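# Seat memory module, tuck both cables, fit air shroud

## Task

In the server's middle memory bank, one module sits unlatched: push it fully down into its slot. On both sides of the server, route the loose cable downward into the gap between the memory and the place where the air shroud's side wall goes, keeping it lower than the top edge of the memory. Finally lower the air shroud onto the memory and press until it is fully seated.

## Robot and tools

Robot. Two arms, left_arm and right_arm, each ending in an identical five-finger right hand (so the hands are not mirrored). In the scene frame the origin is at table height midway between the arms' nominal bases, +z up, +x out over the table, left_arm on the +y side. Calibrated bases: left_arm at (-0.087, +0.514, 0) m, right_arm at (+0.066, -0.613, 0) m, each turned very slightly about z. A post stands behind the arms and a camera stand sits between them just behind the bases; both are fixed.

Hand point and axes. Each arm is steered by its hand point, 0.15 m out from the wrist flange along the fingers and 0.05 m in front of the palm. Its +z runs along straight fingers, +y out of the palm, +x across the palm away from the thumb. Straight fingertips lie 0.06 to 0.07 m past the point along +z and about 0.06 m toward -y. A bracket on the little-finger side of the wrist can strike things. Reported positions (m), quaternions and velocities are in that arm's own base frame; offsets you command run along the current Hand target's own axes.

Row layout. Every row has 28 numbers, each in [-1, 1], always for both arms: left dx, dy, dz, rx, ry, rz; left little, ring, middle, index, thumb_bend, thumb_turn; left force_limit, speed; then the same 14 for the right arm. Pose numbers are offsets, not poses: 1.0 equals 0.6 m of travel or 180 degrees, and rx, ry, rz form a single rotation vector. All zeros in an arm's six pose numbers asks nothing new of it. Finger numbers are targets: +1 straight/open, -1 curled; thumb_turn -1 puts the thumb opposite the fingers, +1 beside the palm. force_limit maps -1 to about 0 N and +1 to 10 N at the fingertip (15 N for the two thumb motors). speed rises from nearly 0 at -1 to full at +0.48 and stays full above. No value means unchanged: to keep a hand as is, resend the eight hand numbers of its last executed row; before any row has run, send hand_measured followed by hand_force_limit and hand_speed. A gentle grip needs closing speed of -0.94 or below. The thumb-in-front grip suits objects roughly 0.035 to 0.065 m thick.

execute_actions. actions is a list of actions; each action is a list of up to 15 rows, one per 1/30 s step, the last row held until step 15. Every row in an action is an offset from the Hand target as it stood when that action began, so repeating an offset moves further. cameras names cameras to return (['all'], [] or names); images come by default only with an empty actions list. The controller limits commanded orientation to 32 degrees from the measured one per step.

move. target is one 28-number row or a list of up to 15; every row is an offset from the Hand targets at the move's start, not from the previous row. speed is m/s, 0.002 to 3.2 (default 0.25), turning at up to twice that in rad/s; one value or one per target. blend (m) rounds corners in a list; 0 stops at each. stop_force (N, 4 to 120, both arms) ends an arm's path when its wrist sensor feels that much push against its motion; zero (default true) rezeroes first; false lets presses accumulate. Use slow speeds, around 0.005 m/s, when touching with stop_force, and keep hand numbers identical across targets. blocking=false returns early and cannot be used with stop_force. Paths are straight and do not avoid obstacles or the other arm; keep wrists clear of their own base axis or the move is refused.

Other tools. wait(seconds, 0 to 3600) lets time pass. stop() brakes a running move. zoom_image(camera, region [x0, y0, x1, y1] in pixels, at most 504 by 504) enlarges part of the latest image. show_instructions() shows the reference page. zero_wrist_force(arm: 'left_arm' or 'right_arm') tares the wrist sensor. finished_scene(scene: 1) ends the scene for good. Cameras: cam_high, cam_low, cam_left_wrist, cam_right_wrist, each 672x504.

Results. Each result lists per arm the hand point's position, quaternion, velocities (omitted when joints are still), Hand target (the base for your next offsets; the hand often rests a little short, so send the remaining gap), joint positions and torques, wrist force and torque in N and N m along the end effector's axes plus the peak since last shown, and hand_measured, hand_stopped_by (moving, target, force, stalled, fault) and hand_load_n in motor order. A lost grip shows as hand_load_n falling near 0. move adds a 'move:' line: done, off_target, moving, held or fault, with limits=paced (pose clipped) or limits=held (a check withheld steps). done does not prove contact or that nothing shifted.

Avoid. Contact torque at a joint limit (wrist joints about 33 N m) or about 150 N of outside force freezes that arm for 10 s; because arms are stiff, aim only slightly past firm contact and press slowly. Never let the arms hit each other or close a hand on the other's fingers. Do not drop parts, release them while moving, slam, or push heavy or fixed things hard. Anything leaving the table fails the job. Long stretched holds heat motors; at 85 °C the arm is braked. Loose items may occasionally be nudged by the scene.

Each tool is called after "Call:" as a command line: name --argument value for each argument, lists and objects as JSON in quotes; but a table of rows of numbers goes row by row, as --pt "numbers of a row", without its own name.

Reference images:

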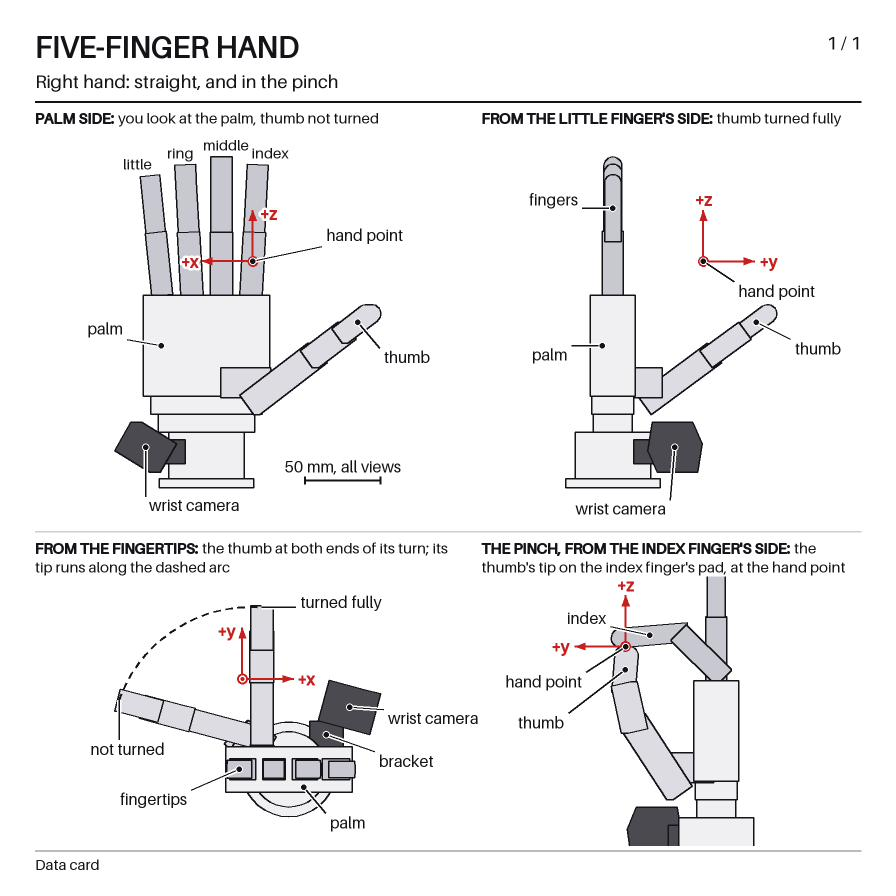

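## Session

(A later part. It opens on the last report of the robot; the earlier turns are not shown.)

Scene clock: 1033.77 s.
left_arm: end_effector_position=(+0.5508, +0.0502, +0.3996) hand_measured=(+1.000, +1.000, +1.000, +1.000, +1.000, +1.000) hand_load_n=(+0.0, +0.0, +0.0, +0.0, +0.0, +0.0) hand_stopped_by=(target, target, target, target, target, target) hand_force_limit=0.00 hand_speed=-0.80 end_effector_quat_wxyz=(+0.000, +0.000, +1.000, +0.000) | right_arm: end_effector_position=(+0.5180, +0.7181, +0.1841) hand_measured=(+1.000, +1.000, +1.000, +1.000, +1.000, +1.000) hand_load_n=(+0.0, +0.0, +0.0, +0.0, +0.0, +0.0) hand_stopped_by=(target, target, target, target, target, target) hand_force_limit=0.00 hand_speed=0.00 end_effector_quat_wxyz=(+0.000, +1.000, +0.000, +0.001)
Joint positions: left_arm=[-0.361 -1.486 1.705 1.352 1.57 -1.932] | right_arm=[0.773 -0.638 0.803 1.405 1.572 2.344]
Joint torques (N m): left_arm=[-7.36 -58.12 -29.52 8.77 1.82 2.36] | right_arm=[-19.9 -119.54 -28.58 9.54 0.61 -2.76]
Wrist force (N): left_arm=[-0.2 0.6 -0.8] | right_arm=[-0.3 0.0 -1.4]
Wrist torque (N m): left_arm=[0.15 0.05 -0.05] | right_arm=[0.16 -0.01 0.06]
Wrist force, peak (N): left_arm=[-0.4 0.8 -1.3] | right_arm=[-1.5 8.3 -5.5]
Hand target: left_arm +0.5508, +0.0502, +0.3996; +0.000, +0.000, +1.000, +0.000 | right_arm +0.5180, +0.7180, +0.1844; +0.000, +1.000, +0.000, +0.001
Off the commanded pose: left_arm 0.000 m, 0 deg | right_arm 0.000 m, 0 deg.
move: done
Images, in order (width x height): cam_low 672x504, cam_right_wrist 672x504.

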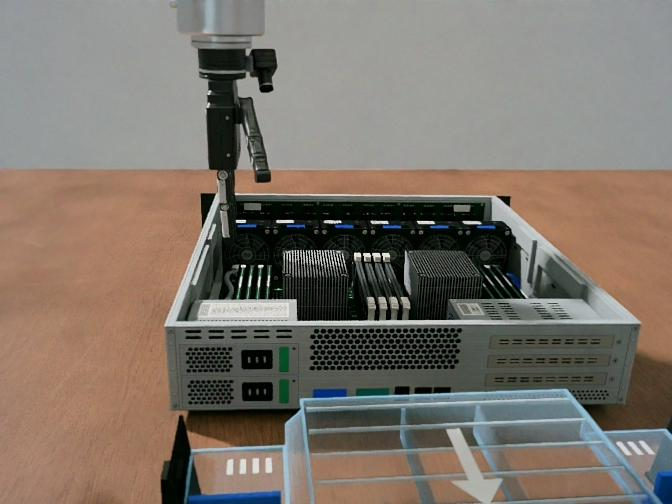

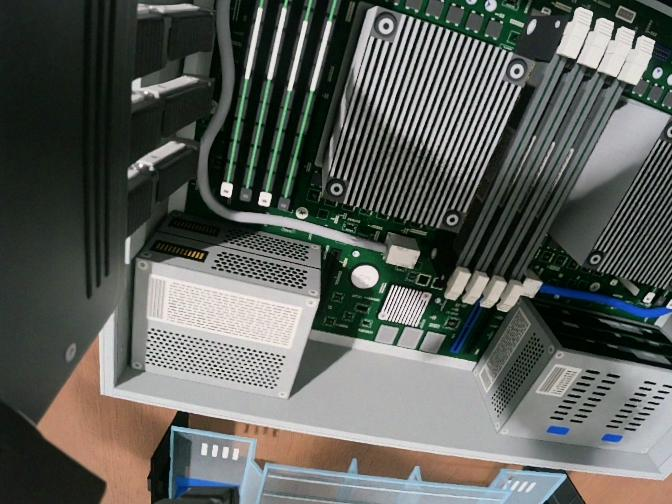

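Call:
move --target '[0,0,0,0,0,0,1,1,1,1,1,1,0,-0.8,0,-0.0035,0.07,0,0,0,1,1,1,1,1,1,0,0]' --speed 0.05 --stop_force 7

Call:
move --target '[0,0,0,0,0,0,1,1,1,1,1,1,0,-0.8,0,0,0.06,0,0,0,1,1,1,1,1,1,0,0]' --speed 0.02 --stop_force 6 --cameras '["cam_right_wrist","cam_low"]'

Call:
zoom_image --camera "cam_low" --region '[180, 180, 330, 330]'

Call:
zoom_image --camera "cam_right_wrist" --region '[100, 0, 350, 250]'

Scene clock: 1053.40 s.
left_arm: end_effector_position=(+0.5508, +0.0502, +0.3996) hand_measured=(+1.000, +1.000, +1.000, +1.000, +1.000, +1.000) hand_load_n=(+0.0, +0.0, +0.0, +0.0, +0.0, +0.0) hand_stopped_by=(target, target, target, target, target, target) hand_force_limit=0.00 hand_speed=-0.80 end_effector_quat_wxyz=(+0.000, +0.000, +1.000, +0.000) | right_arm: end_effector_position=(+0.5181, +0.7201, +0.1424) hand_measured=(+1.000, +1.000, +1.000, +1.000, +1.000, +1.000) hand_load_n=(+0.0, +0.0, +0.0, +0.0, +0.0, +0.0) hand_stopped_by=(target, target, target, target, target, target) hand_force_limit=0.00 hand_speed=0.00 end_effector_quat_wxyz=(+0.000, +1.000, +0.000, +0.001)
Joint positions: left_arm=[-0.361 -1.486 1.705 1.352 1.57 -1.932] | right_arm=[0.775 -0.616 0.837 1.349 1.572 2.345]
Joint torques (N m): left_arm=[-6.26 -58.83 -30.15 8.75 1.56 2.11] | right_arm=[12.79 -94.53 -28.47 0.31 -0.79 1.49]
Wrist force (N): left_arm=[0.0 0.3 -0.9] | right_arm=[-0.5 0.2 -1.0]
Wrist torque (N m): left_arm=[0.11 0.03 -0.04] | right_arm=[0.17 0.03 0.04]
Wrist force, peak (N): left_arm=[-0.4 0.8 -1.1] | right_arm=[-0.5 0.1 -1.9]
Hand target: left_arm +0.5508, +0.0502, +0.3996; +0.000, +0.000, +1.000, +0.000 | right_arm +0.5181, +0.7201, +0.1424; +0.000, +1.000, +0.000, +0.001
Off the commanded pose: left_arm 0.000 m, 0 deg | right_arm 0.000 m, 0 deg.
move: done

Scene clock: 1056.23 s.
left_arm: end_effector_position=(+0.5508, +0.0502, +0.3996) hand_measured=(+1.000, +1.000, +1.000, +1.000, +1.000, +1.000) hand_load_n=(+0.0, +0.0, +0.0, +0.0, +0.0, +0.0) hand_stopped_by=(target, target, target, target, target, target) hand_force_limit=0.00 hand_speed=-0.80 end_effector_quat_wxyz=(+0.000, +0.000, +1.000, +0.000) | right_arm: end_effector_position=(+0.5181, +0.7201, +0.1064) hand_measured=(+1.000, +1.000, +1.000, +1.000, +1.000, +1.000) hand_load_n=(+0.0, +0.0, +0.0, +0.0, +0.0, +0.0) hand_stopped_by=(target, target, target, target, target, target) hand_force_limit=0.00 hand_speed=0.00 end_effector_quat_wxyz=(+0.000, +1.000, +0.000, +0.001)
Joint positions: left_arm=[-0.361 -1.486 1.705 1.352 1.57 -1.932] | right_arm=[0.774 -0.597 0.866 1.301 1.572 2.345]
Joint torques (N m): left_arm=[-7.92 -58.68 -30 8.75 1.6 2.08] | right_arm=[-16.29 -90.53 -27.25 -0.22 0.09 -1.47]
Wrist force (N): left_arm=[-0.3 0.3 -0.7] | right_arm=[-1.6 0.1 -2.1]
Wrist torque (N m): left_arm=[0.09 0.06 -0.06] | right_arm=[0.23 -0.03 -0.03]
Wrist force, peak (N): left_arm=[0.1 1.0 -1.1] | right_arm=[-2.0 0.0 -2.6]
Hand target: left_arm +0.5508, +0.0502, +0.3996; +0.000, +0.000, +1.000, +0.000 | right_arm +0.5181, +0.7201, +0.1064; +0.000, +1.000, +0.000, +0.001
Off the commanded pose: left_arm 0.000 m, 0 deg | right_arm 0.000 m, 0 deg.
move: done
Images, in order (width x height): cam_low 672x504, cam_right_wrist 672x504.

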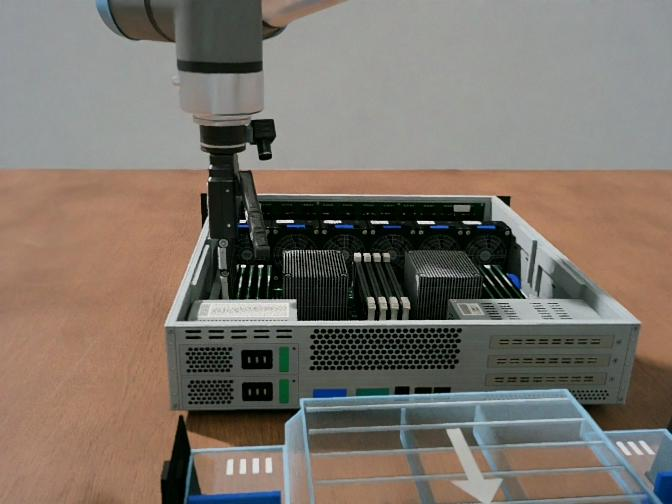

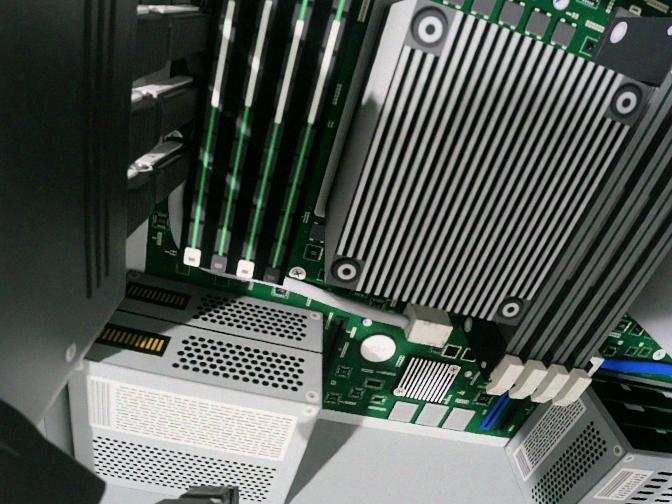

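Scaled by 3.360 from the camera's image (finer frame: 960x720).

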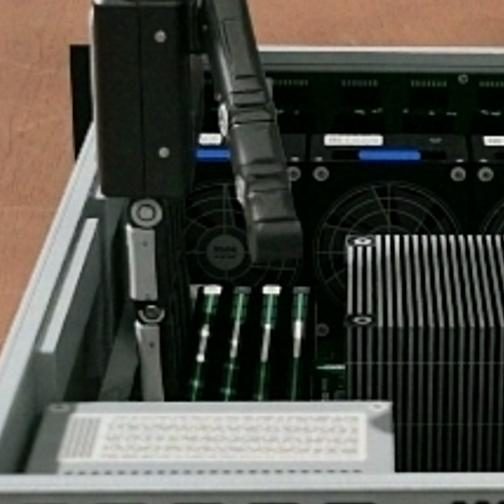

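Scaled by 2.016 from the camera's image (finer frame: 960x720).

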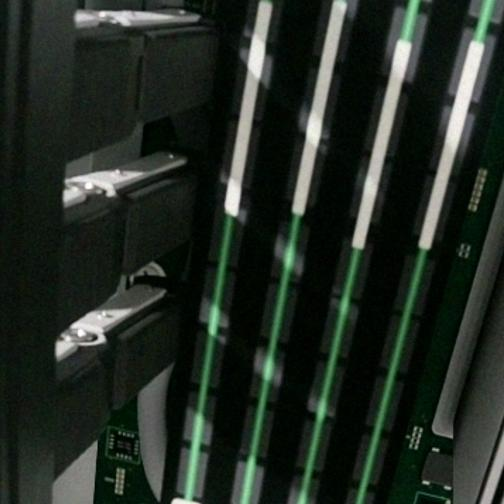

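Call:
move --pt "0 0 0 0 0 0 1 1 1 1 1 1 0 -0.8 0 0 -0.1 0 0 0 1 1 1 1 1 1 0 0" --pt "0 0 0 0 0 0 1 1 1 1 1 1 0 -0.8 0 0.05 -0.18 0 0 0 1 1 1 1 1 1 0 0" --speed 0.1 --cameras '["cam_right_wrist","cam_low"]'

Call:
zoom_image --camera "cam_low" --region '[180, 180, 330, 330]'

Call:
zoom_image --camera "cam_right_wrist" --region '[150, 0, 450, 300]'

Scene clock: 1064.87 s.
left_arm: end_effector_position=(+0.5508, +0.0502, +0.3996) hand_measured=(+1.000, +1.000, +1.000, +1.000, +1.000, +1.000) hand_load_n=(+0.0, +0.0, +0.0, +0.0, +0.0, +0.0) hand_stopped_by=(target, target, target, target, target, target) hand_force_limit=0.00 hand_speed=-0.80 end_effector_quat_wxyz=(+0.000, +0.000, +1.000, +0.000) | right_arm: end_effector_position=(+0.5180, +0.6902, +0.2142) hand_measured=(+1.000, +1.000, +1.000, +1.000, +1.000, +1.000) hand_load_n=(+0.0, +0.0, +0.0, +0.0, +0.0, +0.0) hand_stopped_by=(target, target, target, target, target, target) hand_force_limit=0.00 hand_speed=0.00 end_effector_quat_wxyz=(+0.000, +1.000, +0.000, +0.001)
Joint positions: left_arm=[-0.361 -1.486 1.705 1.352 1.57 -1.932] | right_arm=[0.751 -0.699 0.863 1.406 1.572 2.322]
Joint torques (N m): left_arm=[-8.44 -57.69 -30.06 9.04 1.35 2.15] | right_arm=[-19.97 -110.14 -26.74 9.38 0.66 -2.59]
Wrist force (N): left_arm=[0.1 0.3 -1.0] | right_arm=[-0.6 0.1 -1.3]
Wrist torque (N m): left_arm=[0.12 0.02 -0.04] | right_arm=[0.18 0.04 0.03]
Wrist force, peak (N): left_arm=[-0.2 0.8 -1.2] | right_arm=[-2.0 0.0 -2.7]
Hand target: left_arm +0.5508, +0.0502, +0.3996; +0.000, +0.000, +1.000, +0.000 | right_arm +0.5180, +0.6901, +0.2144; +0.000, +1.000, +0.000, +0.001
Off the commanded pose: left_arm 0.000 m, 0 deg | right_arm 0.000 m, 0 deg.
move: done
Images, in order (width x height): cam_low 672x504, cam_right_wrist 672x504.

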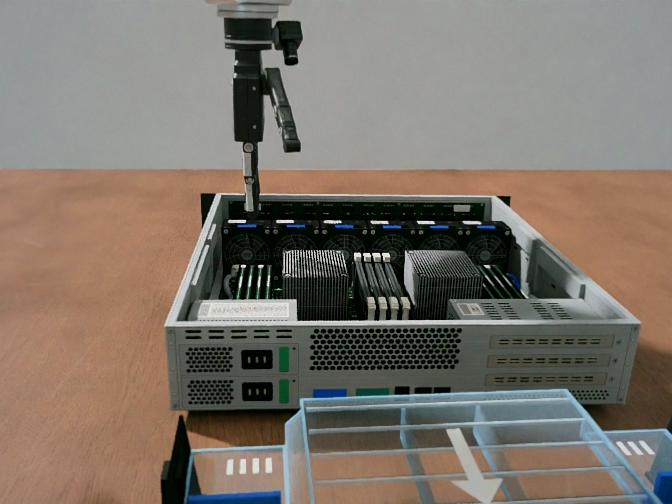

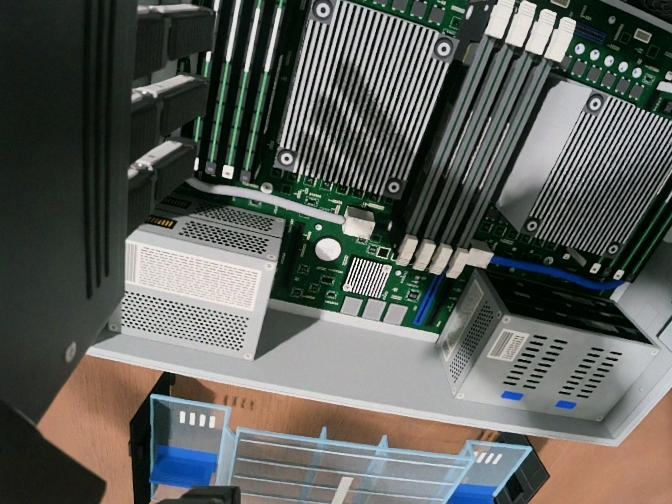

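Scaled by 3.360 from the camera's image (finer frame: 960x720).

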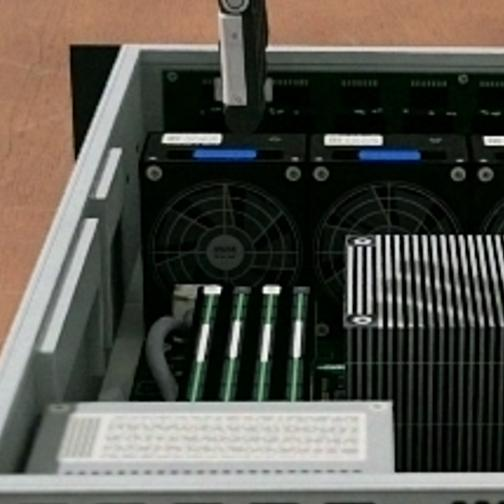

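Scaled by 1.680 from the camera's image (finer frame: 960x720).

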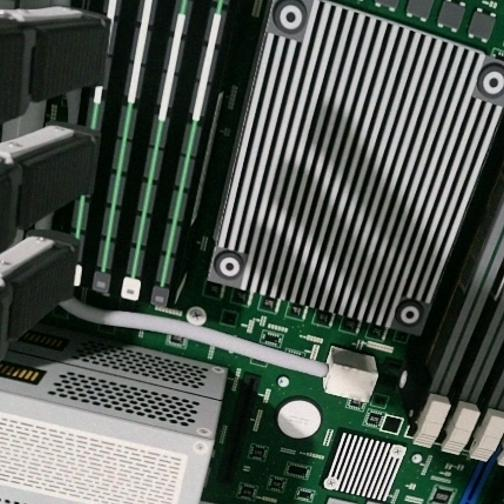

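Call:
move --target '[0,0,0,0,0,0,1,1,1,1,1,1,0,-0.8,-0.4133,0.1,-0.2267,0,0,0,1,1,1,1,1,1,0,0]' --speed 0.2 --cameras '["cam_right_wrist","cam_low"]'

Call:
zoom_image --camera "cam_right_wrist" --region '[120, 100, 400, 380]'

Call:
zoom_image --camera "cam_right_wrist" --region '[392, 100, 672, 380]'

Scene clock: 1081.57 s.
left_arm: end_effector_position=(+0.5508, +0.0502, +0.3996) hand_measured=(+1.000, +1.000, +1.000, +1.000, +1.000, +1.000) hand_load_n=(+0.0, +0.0, +0.0, +0.0, +0.0, +0.0) hand_stopped_by=(target, target, target, target, target, target) hand_force_limit=0.00 hand_speed=-0.80 end_effector_quat_wxyz=(+0.000, +0.000, +1.000, +0.000) | right_arm: end_effector_position=(+0.2701, +0.6301, +0.3499) hand_measured=(+1.000, +1.000, +1.000, +1.000, +1.000, +1.000) hand_load_n=(-0.5, +0.0, +0.0, +0.0, +0.0, +0.0) hand_stopped_by=(target, target, target, target, target, target) hand_force_limit=0.00 hand_speed=0.00 end_effector_quat_wxyz=(+0.000, +1.000, +0.000, +0.001)
Joint positions: left_arm=[-0.361 -1.486 1.705 1.352 1.57 -1.932] | right_arm=[0.927 -1.077 1.259 1.389 1.572 2.497]
Joint torques (N m): left_arm=[-7.13 -54.17 -30.49 8.73 0.96 2.15] | right_arm=[14.22 -91 -28.81 9.14 1.22 3.06]
Wrist force (N): left_arm=[0.0 0.4 -0.7] | right_arm=[-0.5 0.2 -1.2]
Wrist torque (N m): left_arm=[0.12 0.03 -0.04] | right_arm=[0.17 0.03 -0.18]
Wrist force, peak (N): left_arm=[-0.2 0.9 -1.1] | right_arm=[-1.9 0.4 -1.8]
Hand target: left_arm +0.5508, +0.0502, +0.3996; +0.000, +0.000, +1.000, +0.000 | right_arm +0.2698, +0.6301, +0.3500; +0.000, +1.000, +0.000, +0.001
Off the commanded pose: left_arm 0.000 m, 0 deg | right_arm 0.000 m, 0 deg.
move: done
Images, in order (width x height): cam_low 672x504, cam_right_wrist 672x504.

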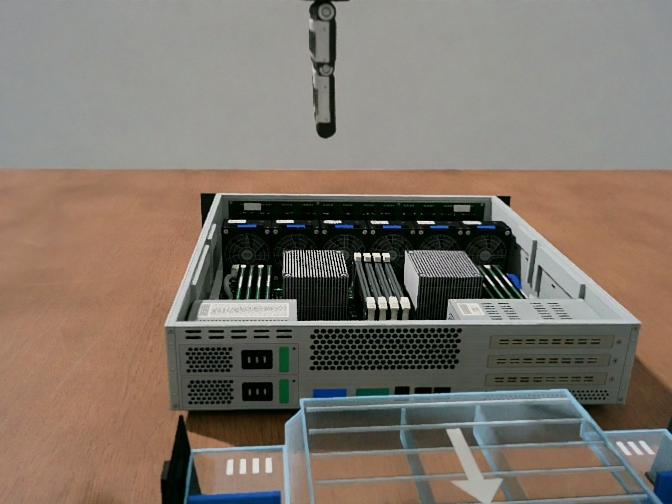

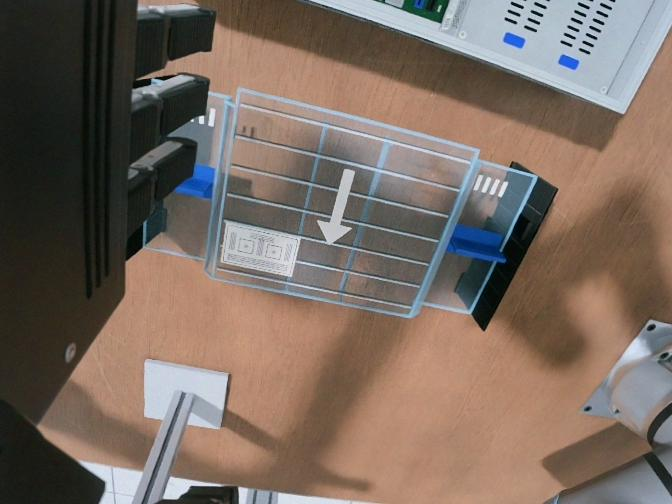

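Scaled by 1.800 from the camera's image (finer frame: 960x720).

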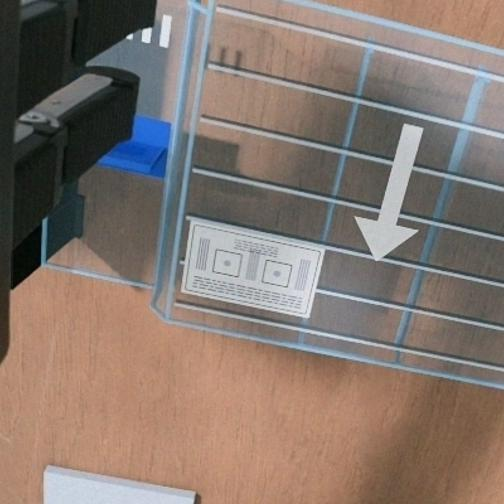

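Scaled by 1.800 from the camera's image (finer frame: 960x720).

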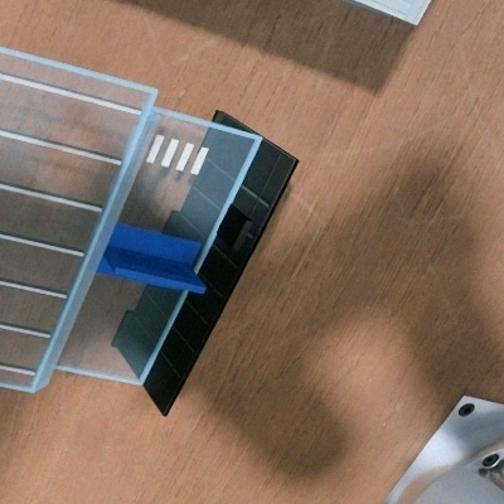

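Call:
move --target '[0,0,0,0,0,0,1,1,1,1,1,1,0,-0.8,-0.036,0.288,0.2167,0,0,0,1,1,1,1,1,1,0,0]' --speed 0.2 --cameras '["cam_right_wrist","cam_low"]'

Call:
zoom_image --camera "cam_right_wrist" --region '[200, 80, 500, 380]'

Call:
zoom_image --camera "cam_low" --region '[560, 400, 672, 504]'

Call:
zoom_image --camera "cam_low" --region '[150, 400, 300, 504]'

Scene clock: 1104.97 s.
left_arm: end_effector_position=(+0.5508, +0.0502, +0.3996) hand_measured=(+1.000, +1.000, +1.000, +1.000, +1.000, +1.000) hand_load_n=(+0.0, +0.0, +0.0, +0.0, +0.0, +0.0) hand_stopped_by=(target, target, target, target, target, target) hand_force_limit=0.00 hand_speed=-0.80 end_effector_quat_wxyz=(+0.000, +0.000, +1.000, +0.000) | right_arm: end_effector_position=(+0.2485, +0.4574, +0.2201) hand_measured=(+1.000, +1.000, +1.000, +1.000, +1.000, +1.000) hand_load_n=(+0.0, +0.0, +0.0, +0.0, +0.0, +0.0) hand_stopped_by=(target, target, target, target, target, target) hand_force_limit=0.00 hand_speed=0.00 end_effector_quat_wxyz=(+0.000, +1.000, +0.000, +0.001)
Joint positions: left_arm=[-0.361 -1.486 1.705 1.352 1.57 -1.932] | right_arm=[0.776 -1.269 1.777 1.062 1.572 2.346]
Joint torques (N m): left_arm=[-8.63 -56.76 -30.63 8.63 1.14 2.25] | right_arm=[-18.71 -71.86 -24.5 -0.22 -0.35 -2.98]
Wrist force (N): left_arm=[-0.4 0.7 -0.9] | right_arm=[-0.5 0.2 -1.3]
Wrist torque (N m): left_arm=[0.18 0.09 -0.06] | right_arm=[0.19 0.02 0.06]
Wrist force, peak (N): left_arm=[0.0 0.6 -1.4] | right_arm=[-0.5 -0.9 -1.9]
Hand target: left_arm +0.5508, +0.0502, +0.3996; +0.000, +0.000, +1.000, +0.000 | right_arm +0.2485, +0.4572, +0.2200; +0.000, +1.000, +0.000, +0.001
Off the commanded pose: left_arm 0.000 m, 0 deg | right_arm 0.000 m, 0 deg.
move: done
Images, in order (width x height): cam_low 672x504, cam_right_wrist 672x504.

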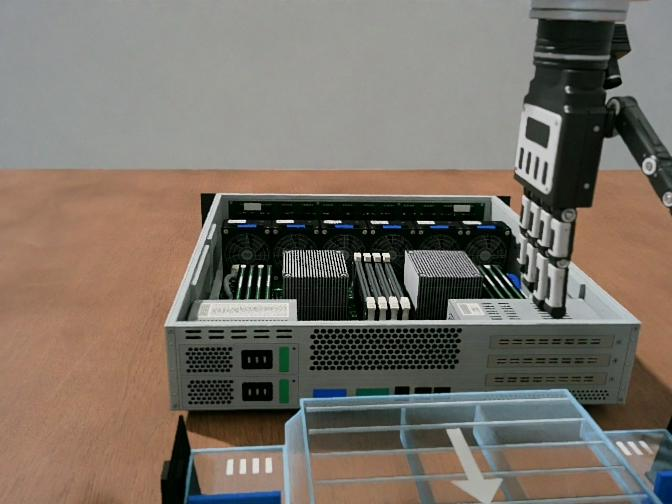

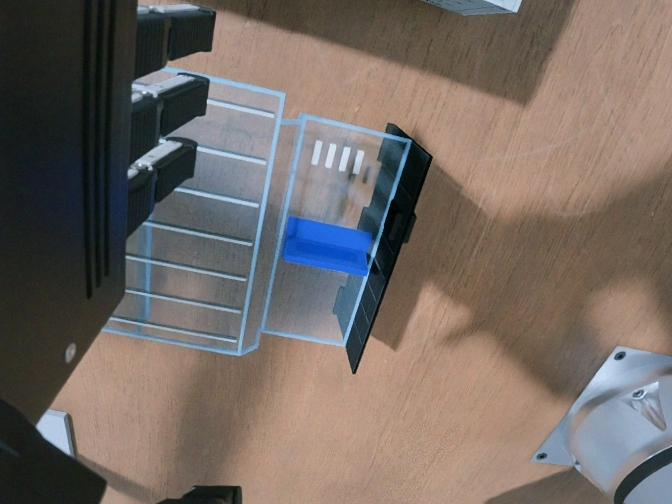

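Scaled by 1.680 from the camera's image (finer frame: 960x720).

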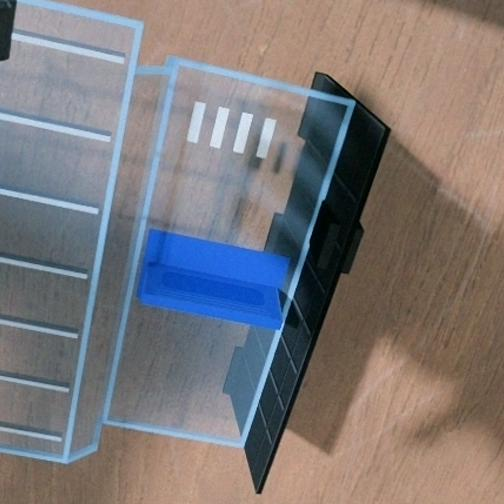

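Scaled by 4.500 from the camera's image (finer frame: 960x720).

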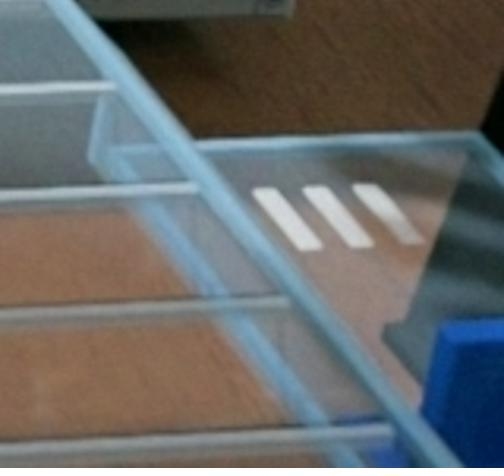

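Scaled by 3.360 from the camera's image (finer frame: 960x720).

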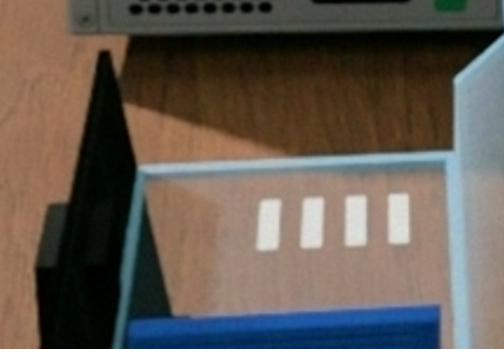

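Call:
zoom_image --camera "cam_right_wrist" --region '[270, 200, 400, 290]'

Call:
zoom_image --camera "cam_high" --region '[410, 90, 460, 140]'

Call:
zoom_image --camera "cam_low" --region '[600, 440, 672, 504]'

Scaled by 3.877 from the camera's image (finer frame: 960x720).

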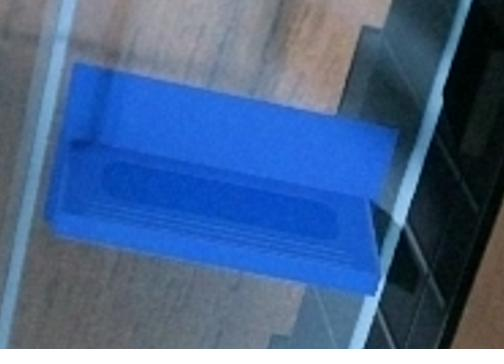

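This scene's latest camera images include none from cam_high. They are from: cam_low, cam_right_wrist. cam_high's image comes with the result of a call that names it in "cameras".

Scaled by 7.000 from the camera's image (finer frame: 960x720).

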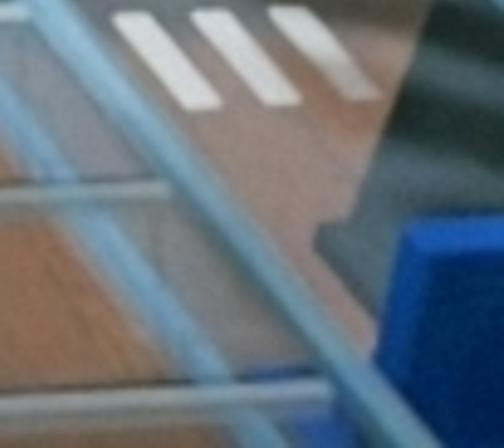

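Call:
move --target '[0.358,-0.5037,0.351,0.0871,-0.0871,0.4943,1,1,1,1,1,1,0,-0.8,0,0,0,0,0,0,1,1,1,1,1,1,0,0]' --speed 0.25 --cameras '["cam_left_wrist","cam_high"]'

Call:
zoom_image --camera "cam_left_wrist" --region '[200, 100, 500, 400]'

Scene clock: 1176.20 s.
left_arm: end_effector_position=(+0.3362, -0.2519, +0.1890) hand_measured=(+1.000, +1.000, +1.000, +1.000, +1.000, +1.000) hand_load_n=(+0.0, -0.5, +0.0, +0.0, +0.0, +0.0) hand_stopped_by=(target, target, target, target, target, target) hand_force_limit=0.00 hand_speed=-0.80 end_effector_quat_wxyz=(+0.122, +0.696, +0.697, -0.123) | right_arm: end_effector_position=(+0.2485, +0.4572, +0.2200) hand_measured=(+1.000, +1.000, +1.000, +1.000, +1.000, +1.000) hand_load_n=(+0.0, +0.0, +0.0, +0.0, -0.5, +0.0) hand_stopped_by=(target, target, target, target, target, target) hand_force_limit=0.00 hand_speed=0.00 end_effector_quat_wxyz=(+0.000, +1.000, +0.000, +0.001)
Joint positions: left_arm=[-1.052 -1.75 2.34 0.676 1.741 -1.08] | right_arm=[0.776 -1.269 1.778 1.061 1.572 2.346]
Joint torques (N m): left_arm=[-6.43 -12.36 -22.91 0.83 4.5 2.44] | right_arm=[-19.29 -72.81 -24.22 0.39 -1.22 -2.61]
Wrist force (N): left_arm=[0.0 0.7 -0.4] | right_arm=[-0.3 0.3 -1.1]
Wrist torque (N m): left_arm=[0.11 0.05 -0.06] | right_arm=[0.19 -0.02 0.07]
Wrist force, peak (N): left_arm=[-0.2 0.4 -1.5] | right_arm=[-0.5 0.1 -1.7]
Hand target: left_arm +0.3362, -0.2521, +0.1889; +0.122, +0.696, +0.697, -0.123 | right_arm +0.2485, +0.4572, +0.2200; +0.000, +1.000, +0.000, +0.001
Off the commanded pose: left_arm 0.000 m, 0 deg | right_arm 0.000 m, 0 deg.
move: done
Images, in order (width x height): cam_high 672x504, cam_left_wrist 672x504.

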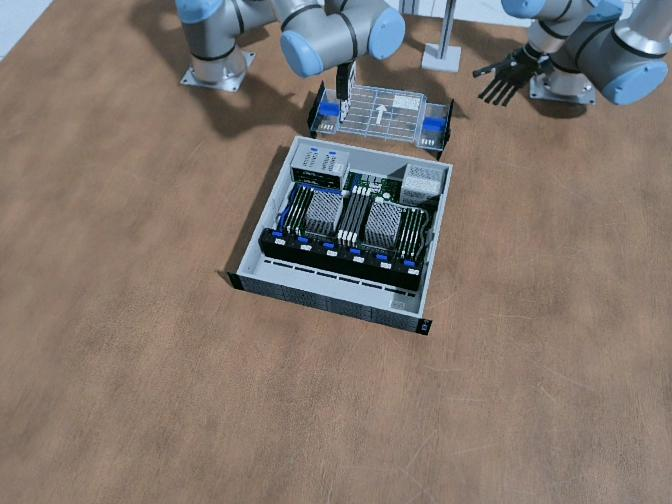

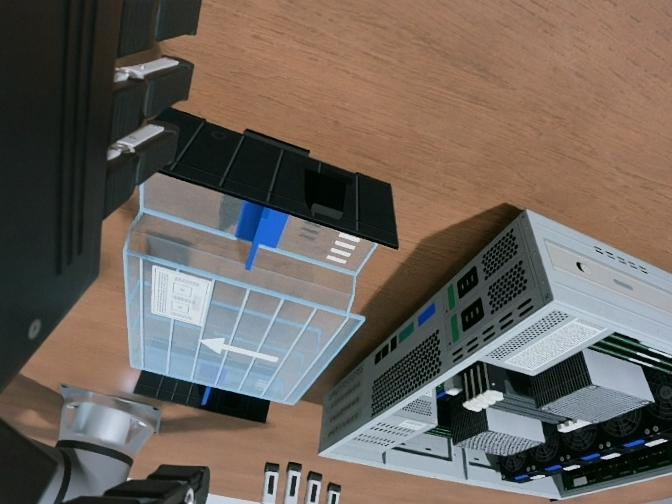

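Scaled by 1.680 from the camera's image (finer frame: 960x720).

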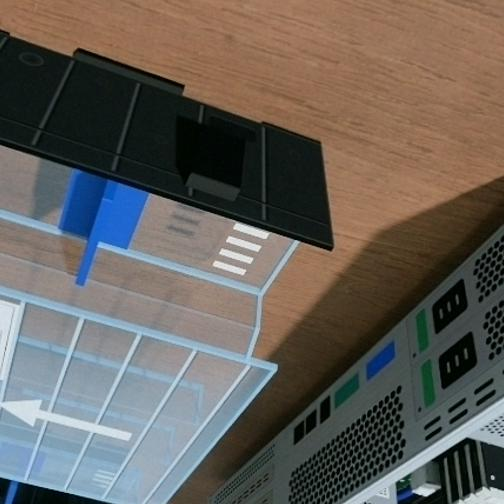

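Call:
move --pt "-0.0457 0 -0.1253 0 0 0 1 1 1 1 1 1 0 -0.8 0 0 0 0 0 0 1 1 1 1 1 1 0 0" --pt "-0.3425 -0.1603 -0.0777 -0.0871 0.0871 -0.4943 1 1 1 1 1 1 0 -0.8 0 0 0 0 0 0 1 1 1 1 1 1 0 0" --pt "-0.2968 -0.1603 0.0477 -0.0871 0.0871 -0.4943 1 1 1 1 1 1 0 -0.8 0 0 0 0 0 0 1 1 1 1 1 1 0 0" --speed 0.25 --cameras '["cam_left_wrist","cam_high","cam_low"]'

Call:
zoom_image --camera "cam_left_wrist" --region '[200, 80, 500, 380]'

Scene clock: 1415.60 s.
left_arm: end_effector_position=(+0.2402, -0.4293, +0.2230) hand_measured=(+1.000, +1.000, +1.000, +1.000, +1.000, +1.000) hand_load_n=(+0.0, +0.0, +0.0, +0.0, +0.0, +0.0) hand_stopped_by=(target, target, target, target, target, target) hand_force_limit=0.00 hand_speed=-0.80 end_effector_quat_wxyz=(+0.000, +0.000, +1.000, +0.000) | right_arm: end_effector_position=(+0.2485, +0.4572, +0.2200) hand_measured=(+1.000, +1.000, +1.000, +1.000, +1.000, +1.000) hand_load_n=(+0.5, +0.0, +0.0, +0.0, -0.5, +0.0) hand_stopped_by=(target, target, target, target, target, target) hand_force_limit=0.00 hand_speed=0.00 end_effector_quat_wxyz=(+0.000, +1.000, +0.000, +0.001)
Joint positions: left_arm=[-1.5 -1.357 1.887 1.041 1.571 -3.071] | right_arm=[0.776 -1.269 1.778 1.061 1.572 2.346]
Joint torques (N m): left_arm=[7.23 -43.74 -22.36 0.73 -2.59 1.36] | right_arm=[-18.47 -70.48 -24.71 0.38 -1.16 -2.36]
Wrist force (N): left_arm=[-0.1 0.2 -0.9] | right_arm=[-0.5 0.0 -1.0]
Wrist torque (N m): left_arm=[0.09 0.07 0.07] | right_arm=[0.14 0.01 0.05]
Wrist force, peak (N): left_arm=[-0.3 0.5 -2.5] | right_arm=[-0.7 0.1 -1.7]
Hand target: left_arm +0.2402, -0.4293, +0.2228; +0.000, +0.000, +1.000, +0.000 | right_arm +0.2485, +0.4572, +0.2200; +0.000, +1.000, +0.000, +0.001
Off the commanded pose: left_arm 0.000 m, 0 deg | right_arm 0.000 m, 0 deg.
move: done
Images, in order (width x height): cam_high 672x504, cam_low 672x504, cam_left_wrist 672x504.

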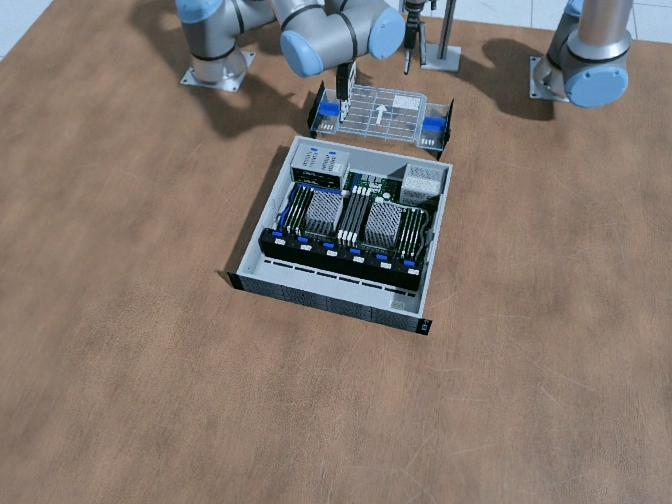

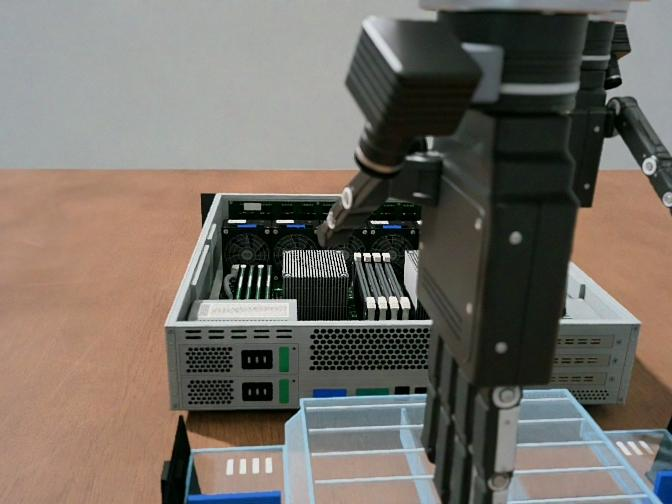

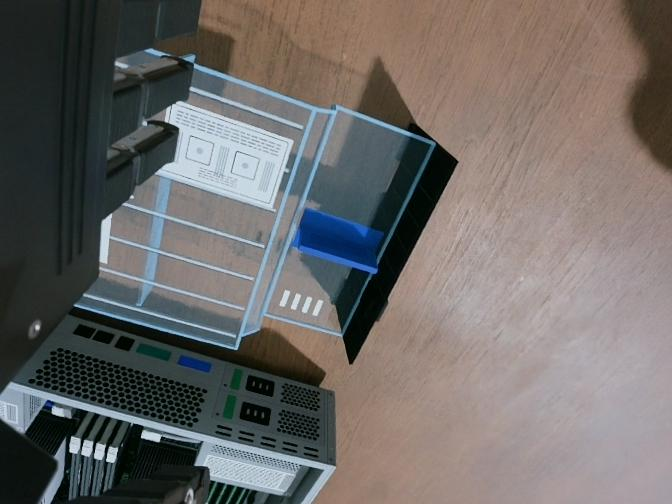

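Scaled by 1.680 from the camera's image (finer frame: 960x720).

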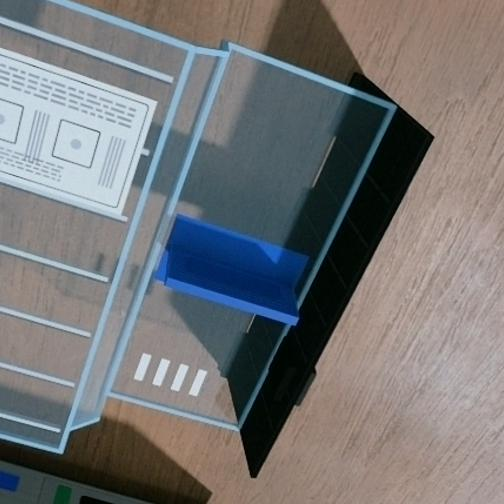

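Call:
zoom_image --camera "cam_left_wrist" --region '[285, 195, 395, 285]'

Call:
zoom_image --camera "cam_high" --region '[405, 90, 465, 150]'

Scaled by 4.582 from the camera's image (finer frame: 960x720).

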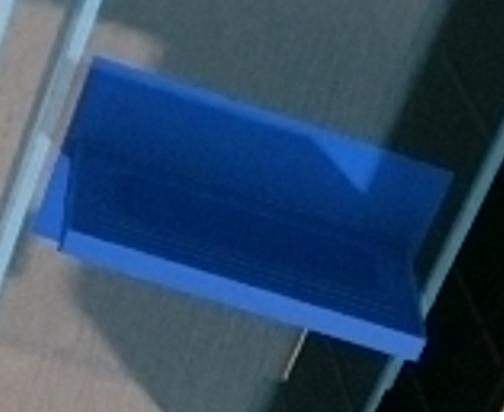

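Scaled by 8.400 from the camera's image (finer frame: 960x720).

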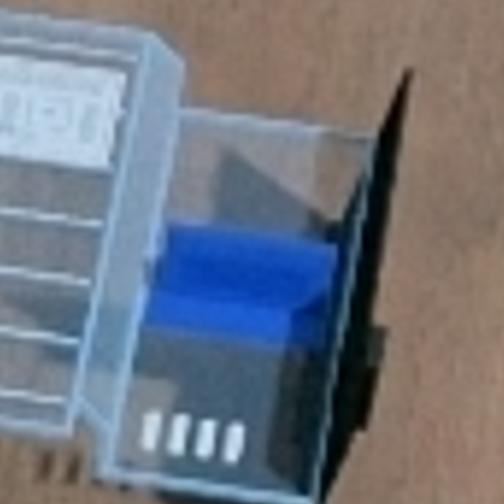

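Call:
move --target '[0,0,0,0,0,0,1,1,1,1,1,1,0,-0.8,-0.195,0.1287,0.0667,0,0,-0.0167,1,1,1,1,1,1,0,0]' --speed 0.1 --cameras '["cam_right_wrist","cam_high"]'

Call:
zoom_image --camera "cam_right_wrist" --region '[100, 0, 350, 250]'

Call:
zoom_image --camera "cam_high" --region '[290, 60, 390, 160]'

Scene clock: 1503.80 s.
left_arm: end_effector_position=(+0.2402, -0.4293, +0.2228) hand_measured=(+1.000, +1.000, +1.000, +1.000, +1.000, +1.000) hand_load_n=(+0.0, +0.0, +0.0, +0.0, +0.0, +0.0) hand_stopped_by=(target, target, target, target, target, target) hand_force_limit=0.00 hand_speed=-0.80 end_effector_quat_wxyz=(+0.000, +0.000, +1.000, +0.000) | right_arm: end_effector_position=(+0.1317, +0.3801, +0.1799) hand_measured=(+1.000, +1.000, +1.000, +1.000, +1.000, +1.000) hand_load_n=(+0.0, +0.0, +0.0, +0.0, +0.0, +0.0) hand_stopped_by=(target, target, target, target, target, target) hand_force_limit=0.00 hand_speed=0.00 end_effector_quat_wxyz=(+0.000, +1.000, +0.026, +0.001)
Joint positions: left_arm=[-1.5 -1.357 1.888 1.04 1.571 -3.071] | right_arm=[0.846 -1.414 2.048 0.936 1.572 2.364]
Joint torques (N m): left_arm=[9.97 -46.14 -22.75 0.65 -2.58 1.47] | right_arm=[14.75 -56.17 -20.87 0.53 0.28 3.4]
Wrist force (N): left_arm=[0.0 0.4 -1.1] | right_arm=[-0.2 0.2 -1.4]
Wrist torque (N m): left_arm=[0.13 0.06 0.08] | right_arm=[0.18 -0.02 -0.16]
Wrist force, peak (N): left_arm=[0.1 0.7 -1.5] | right_arm=[-1.0 0.9 -1.6]
Hand target: left_arm +0.2402, -0.4293, +0.2228; +0.000, +0.000, +1.000, +0.000 | right_arm +0.1316, +0.3800, +0.1799; +0.000, +1.000, +0.026, +0.001
Off the commanded pose: left_arm 0.000 m, 0 deg | right_arm 0.000 m, 0 deg.
move: done
Images, in order (width x height): cam_high 672x504, cam_right_wrist 672x504.

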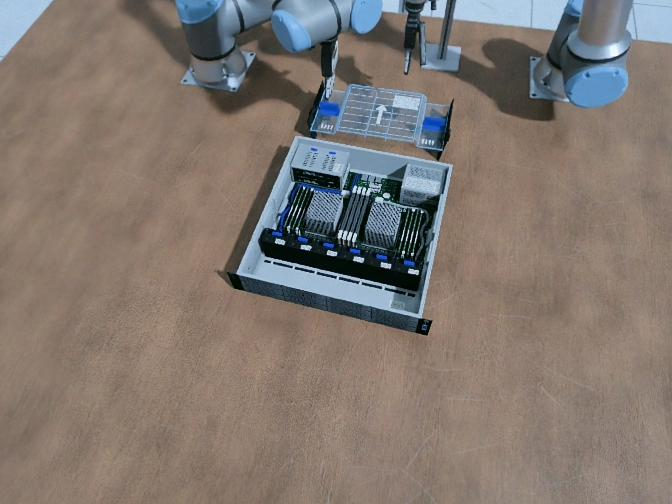

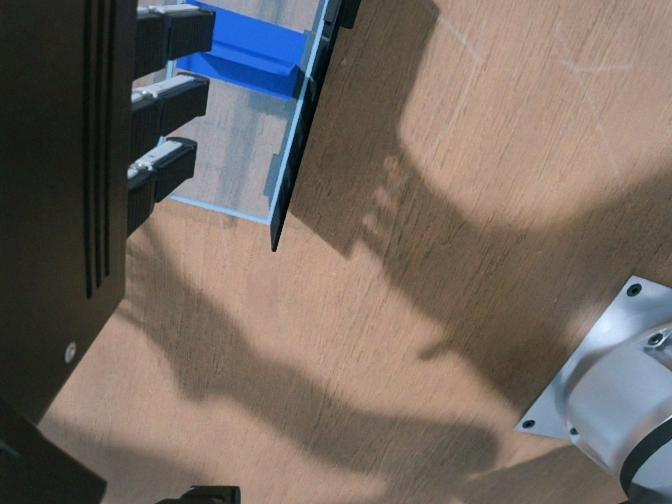

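Scaled by 2.016 from the camera's image (finer frame: 960x720).

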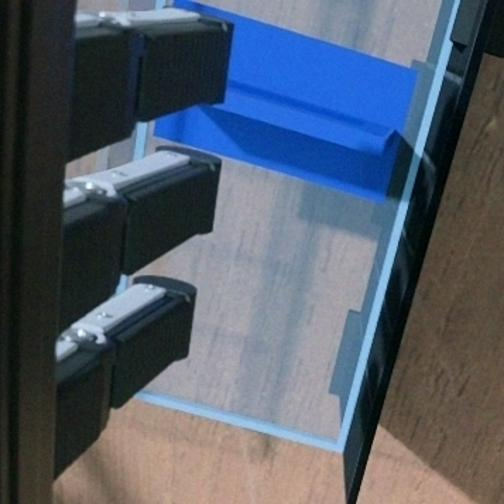

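Scaled by 5.040 from the camera's image (finer frame: 960x720).

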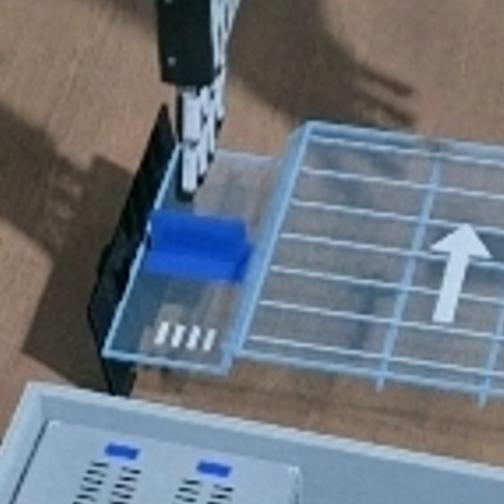

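Call:
move --target '[0,0,0,0,0,0,1,1,1,1,1,1,0,-0.8,0.005,0,0.0133,0,0,0,1,1,1,1,1,1,0,0]' --speed 0.05 --cameras '["cam_right_wrist","cam_high"]'

Call:
zoom_image --camera "cam_right_wrist" --region '[120, 0, 330, 210]'

Call:
zoom_image --camera "cam_high" --region '[290, 60, 370, 140]'

Scene clock: 1559.37 s.
left_arm: end_effector_position=(+0.2402, -0.4293, +0.2228) hand_measured=(+1.000, +1.000, +1.000, +1.000, +1.000, +1.000) hand_load_n=(+0.0, +0.0, +0.0, +0.0, +0.0, +0.0) hand_stopped_by=(target, target, target, target, target, target) hand_force_limit=0.00 hand_speed=-0.80 end_effector_quat_wxyz=(+0.000, +0.000, +1.000, +0.000) | right_arm: end_effector_position=(+0.1345, +0.3801, +0.1721) hand_measured=(+1.000, +1.000, +1.000, +1.000, +1.000, +1.000) hand_load_n=(+0.0, +0.0, +0.0, +0.0, -0.5, +0.0) hand_stopped_by=(target, target, target, target, target, target) hand_force_limit=0.00 hand_speed=0.00 end_effector_quat_wxyz=(+0.000, +1.000, +0.026, +0.001)
Joint positions: left_arm=[-1.5 -1.357 1.888 1.04 1.571 -3.071] | right_arm=[0.841 -1.404 2.053 0.921 1.572 2.359]
Joint torques (N m): left_arm=[9.94 -45.14 -23.23 0.96 -2.56 1.16] | right_arm=[-13.83 -32.34 -21.34 0.16 -0.36 -1.48]
Wrist force (N): left_arm=[0.4 0.2 -1.0] | right_arm=[-0.3 0.0 -1.7]
Wrist torque (N m): left_arm=[0.10 0.00 0.09] | right_arm=[0.17 0.00 -0.17]
Wrist force, peak (N): left_arm=[0.2 0.5 -1.6] | right_arm=[-0.4 0.2 -2.1]
Hand target: left_arm +0.2402, -0.4293, +0.2228; +0.000, +0.000, +1.000, +0.000 | right_arm +0.1346, +0.3801, +0.1719; +0.000, +1.000, +0.026, +0.001
Off the commanded pose: left_arm 0.000 m, 0 deg | right_arm 0.000 m, 0 deg.
move: done
Images, in order (width x height): cam_high 672x504, cam_right_wrist 672x504.

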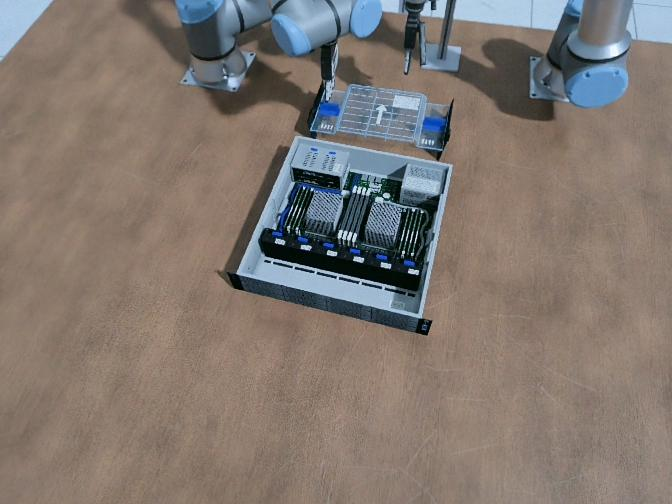

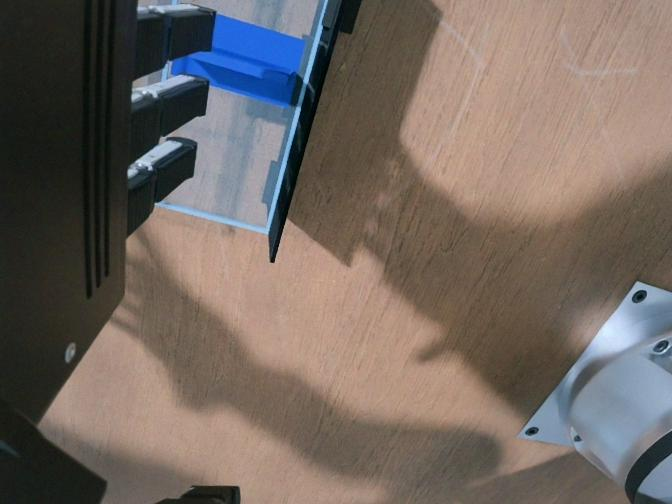

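Scaled by 2.400 from the camera's image (finer frame: 960x720).

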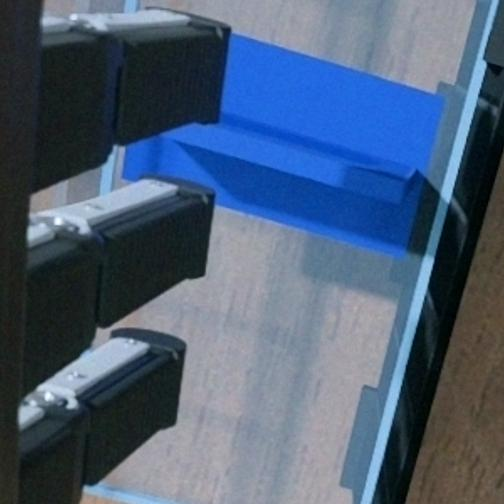

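Scaled by 6.300 from the camera's image (finer frame: 960x720).

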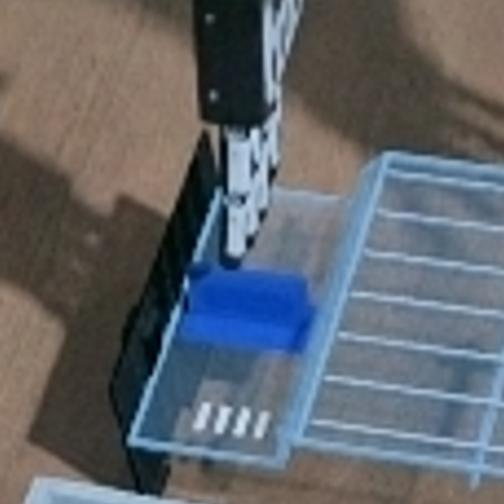

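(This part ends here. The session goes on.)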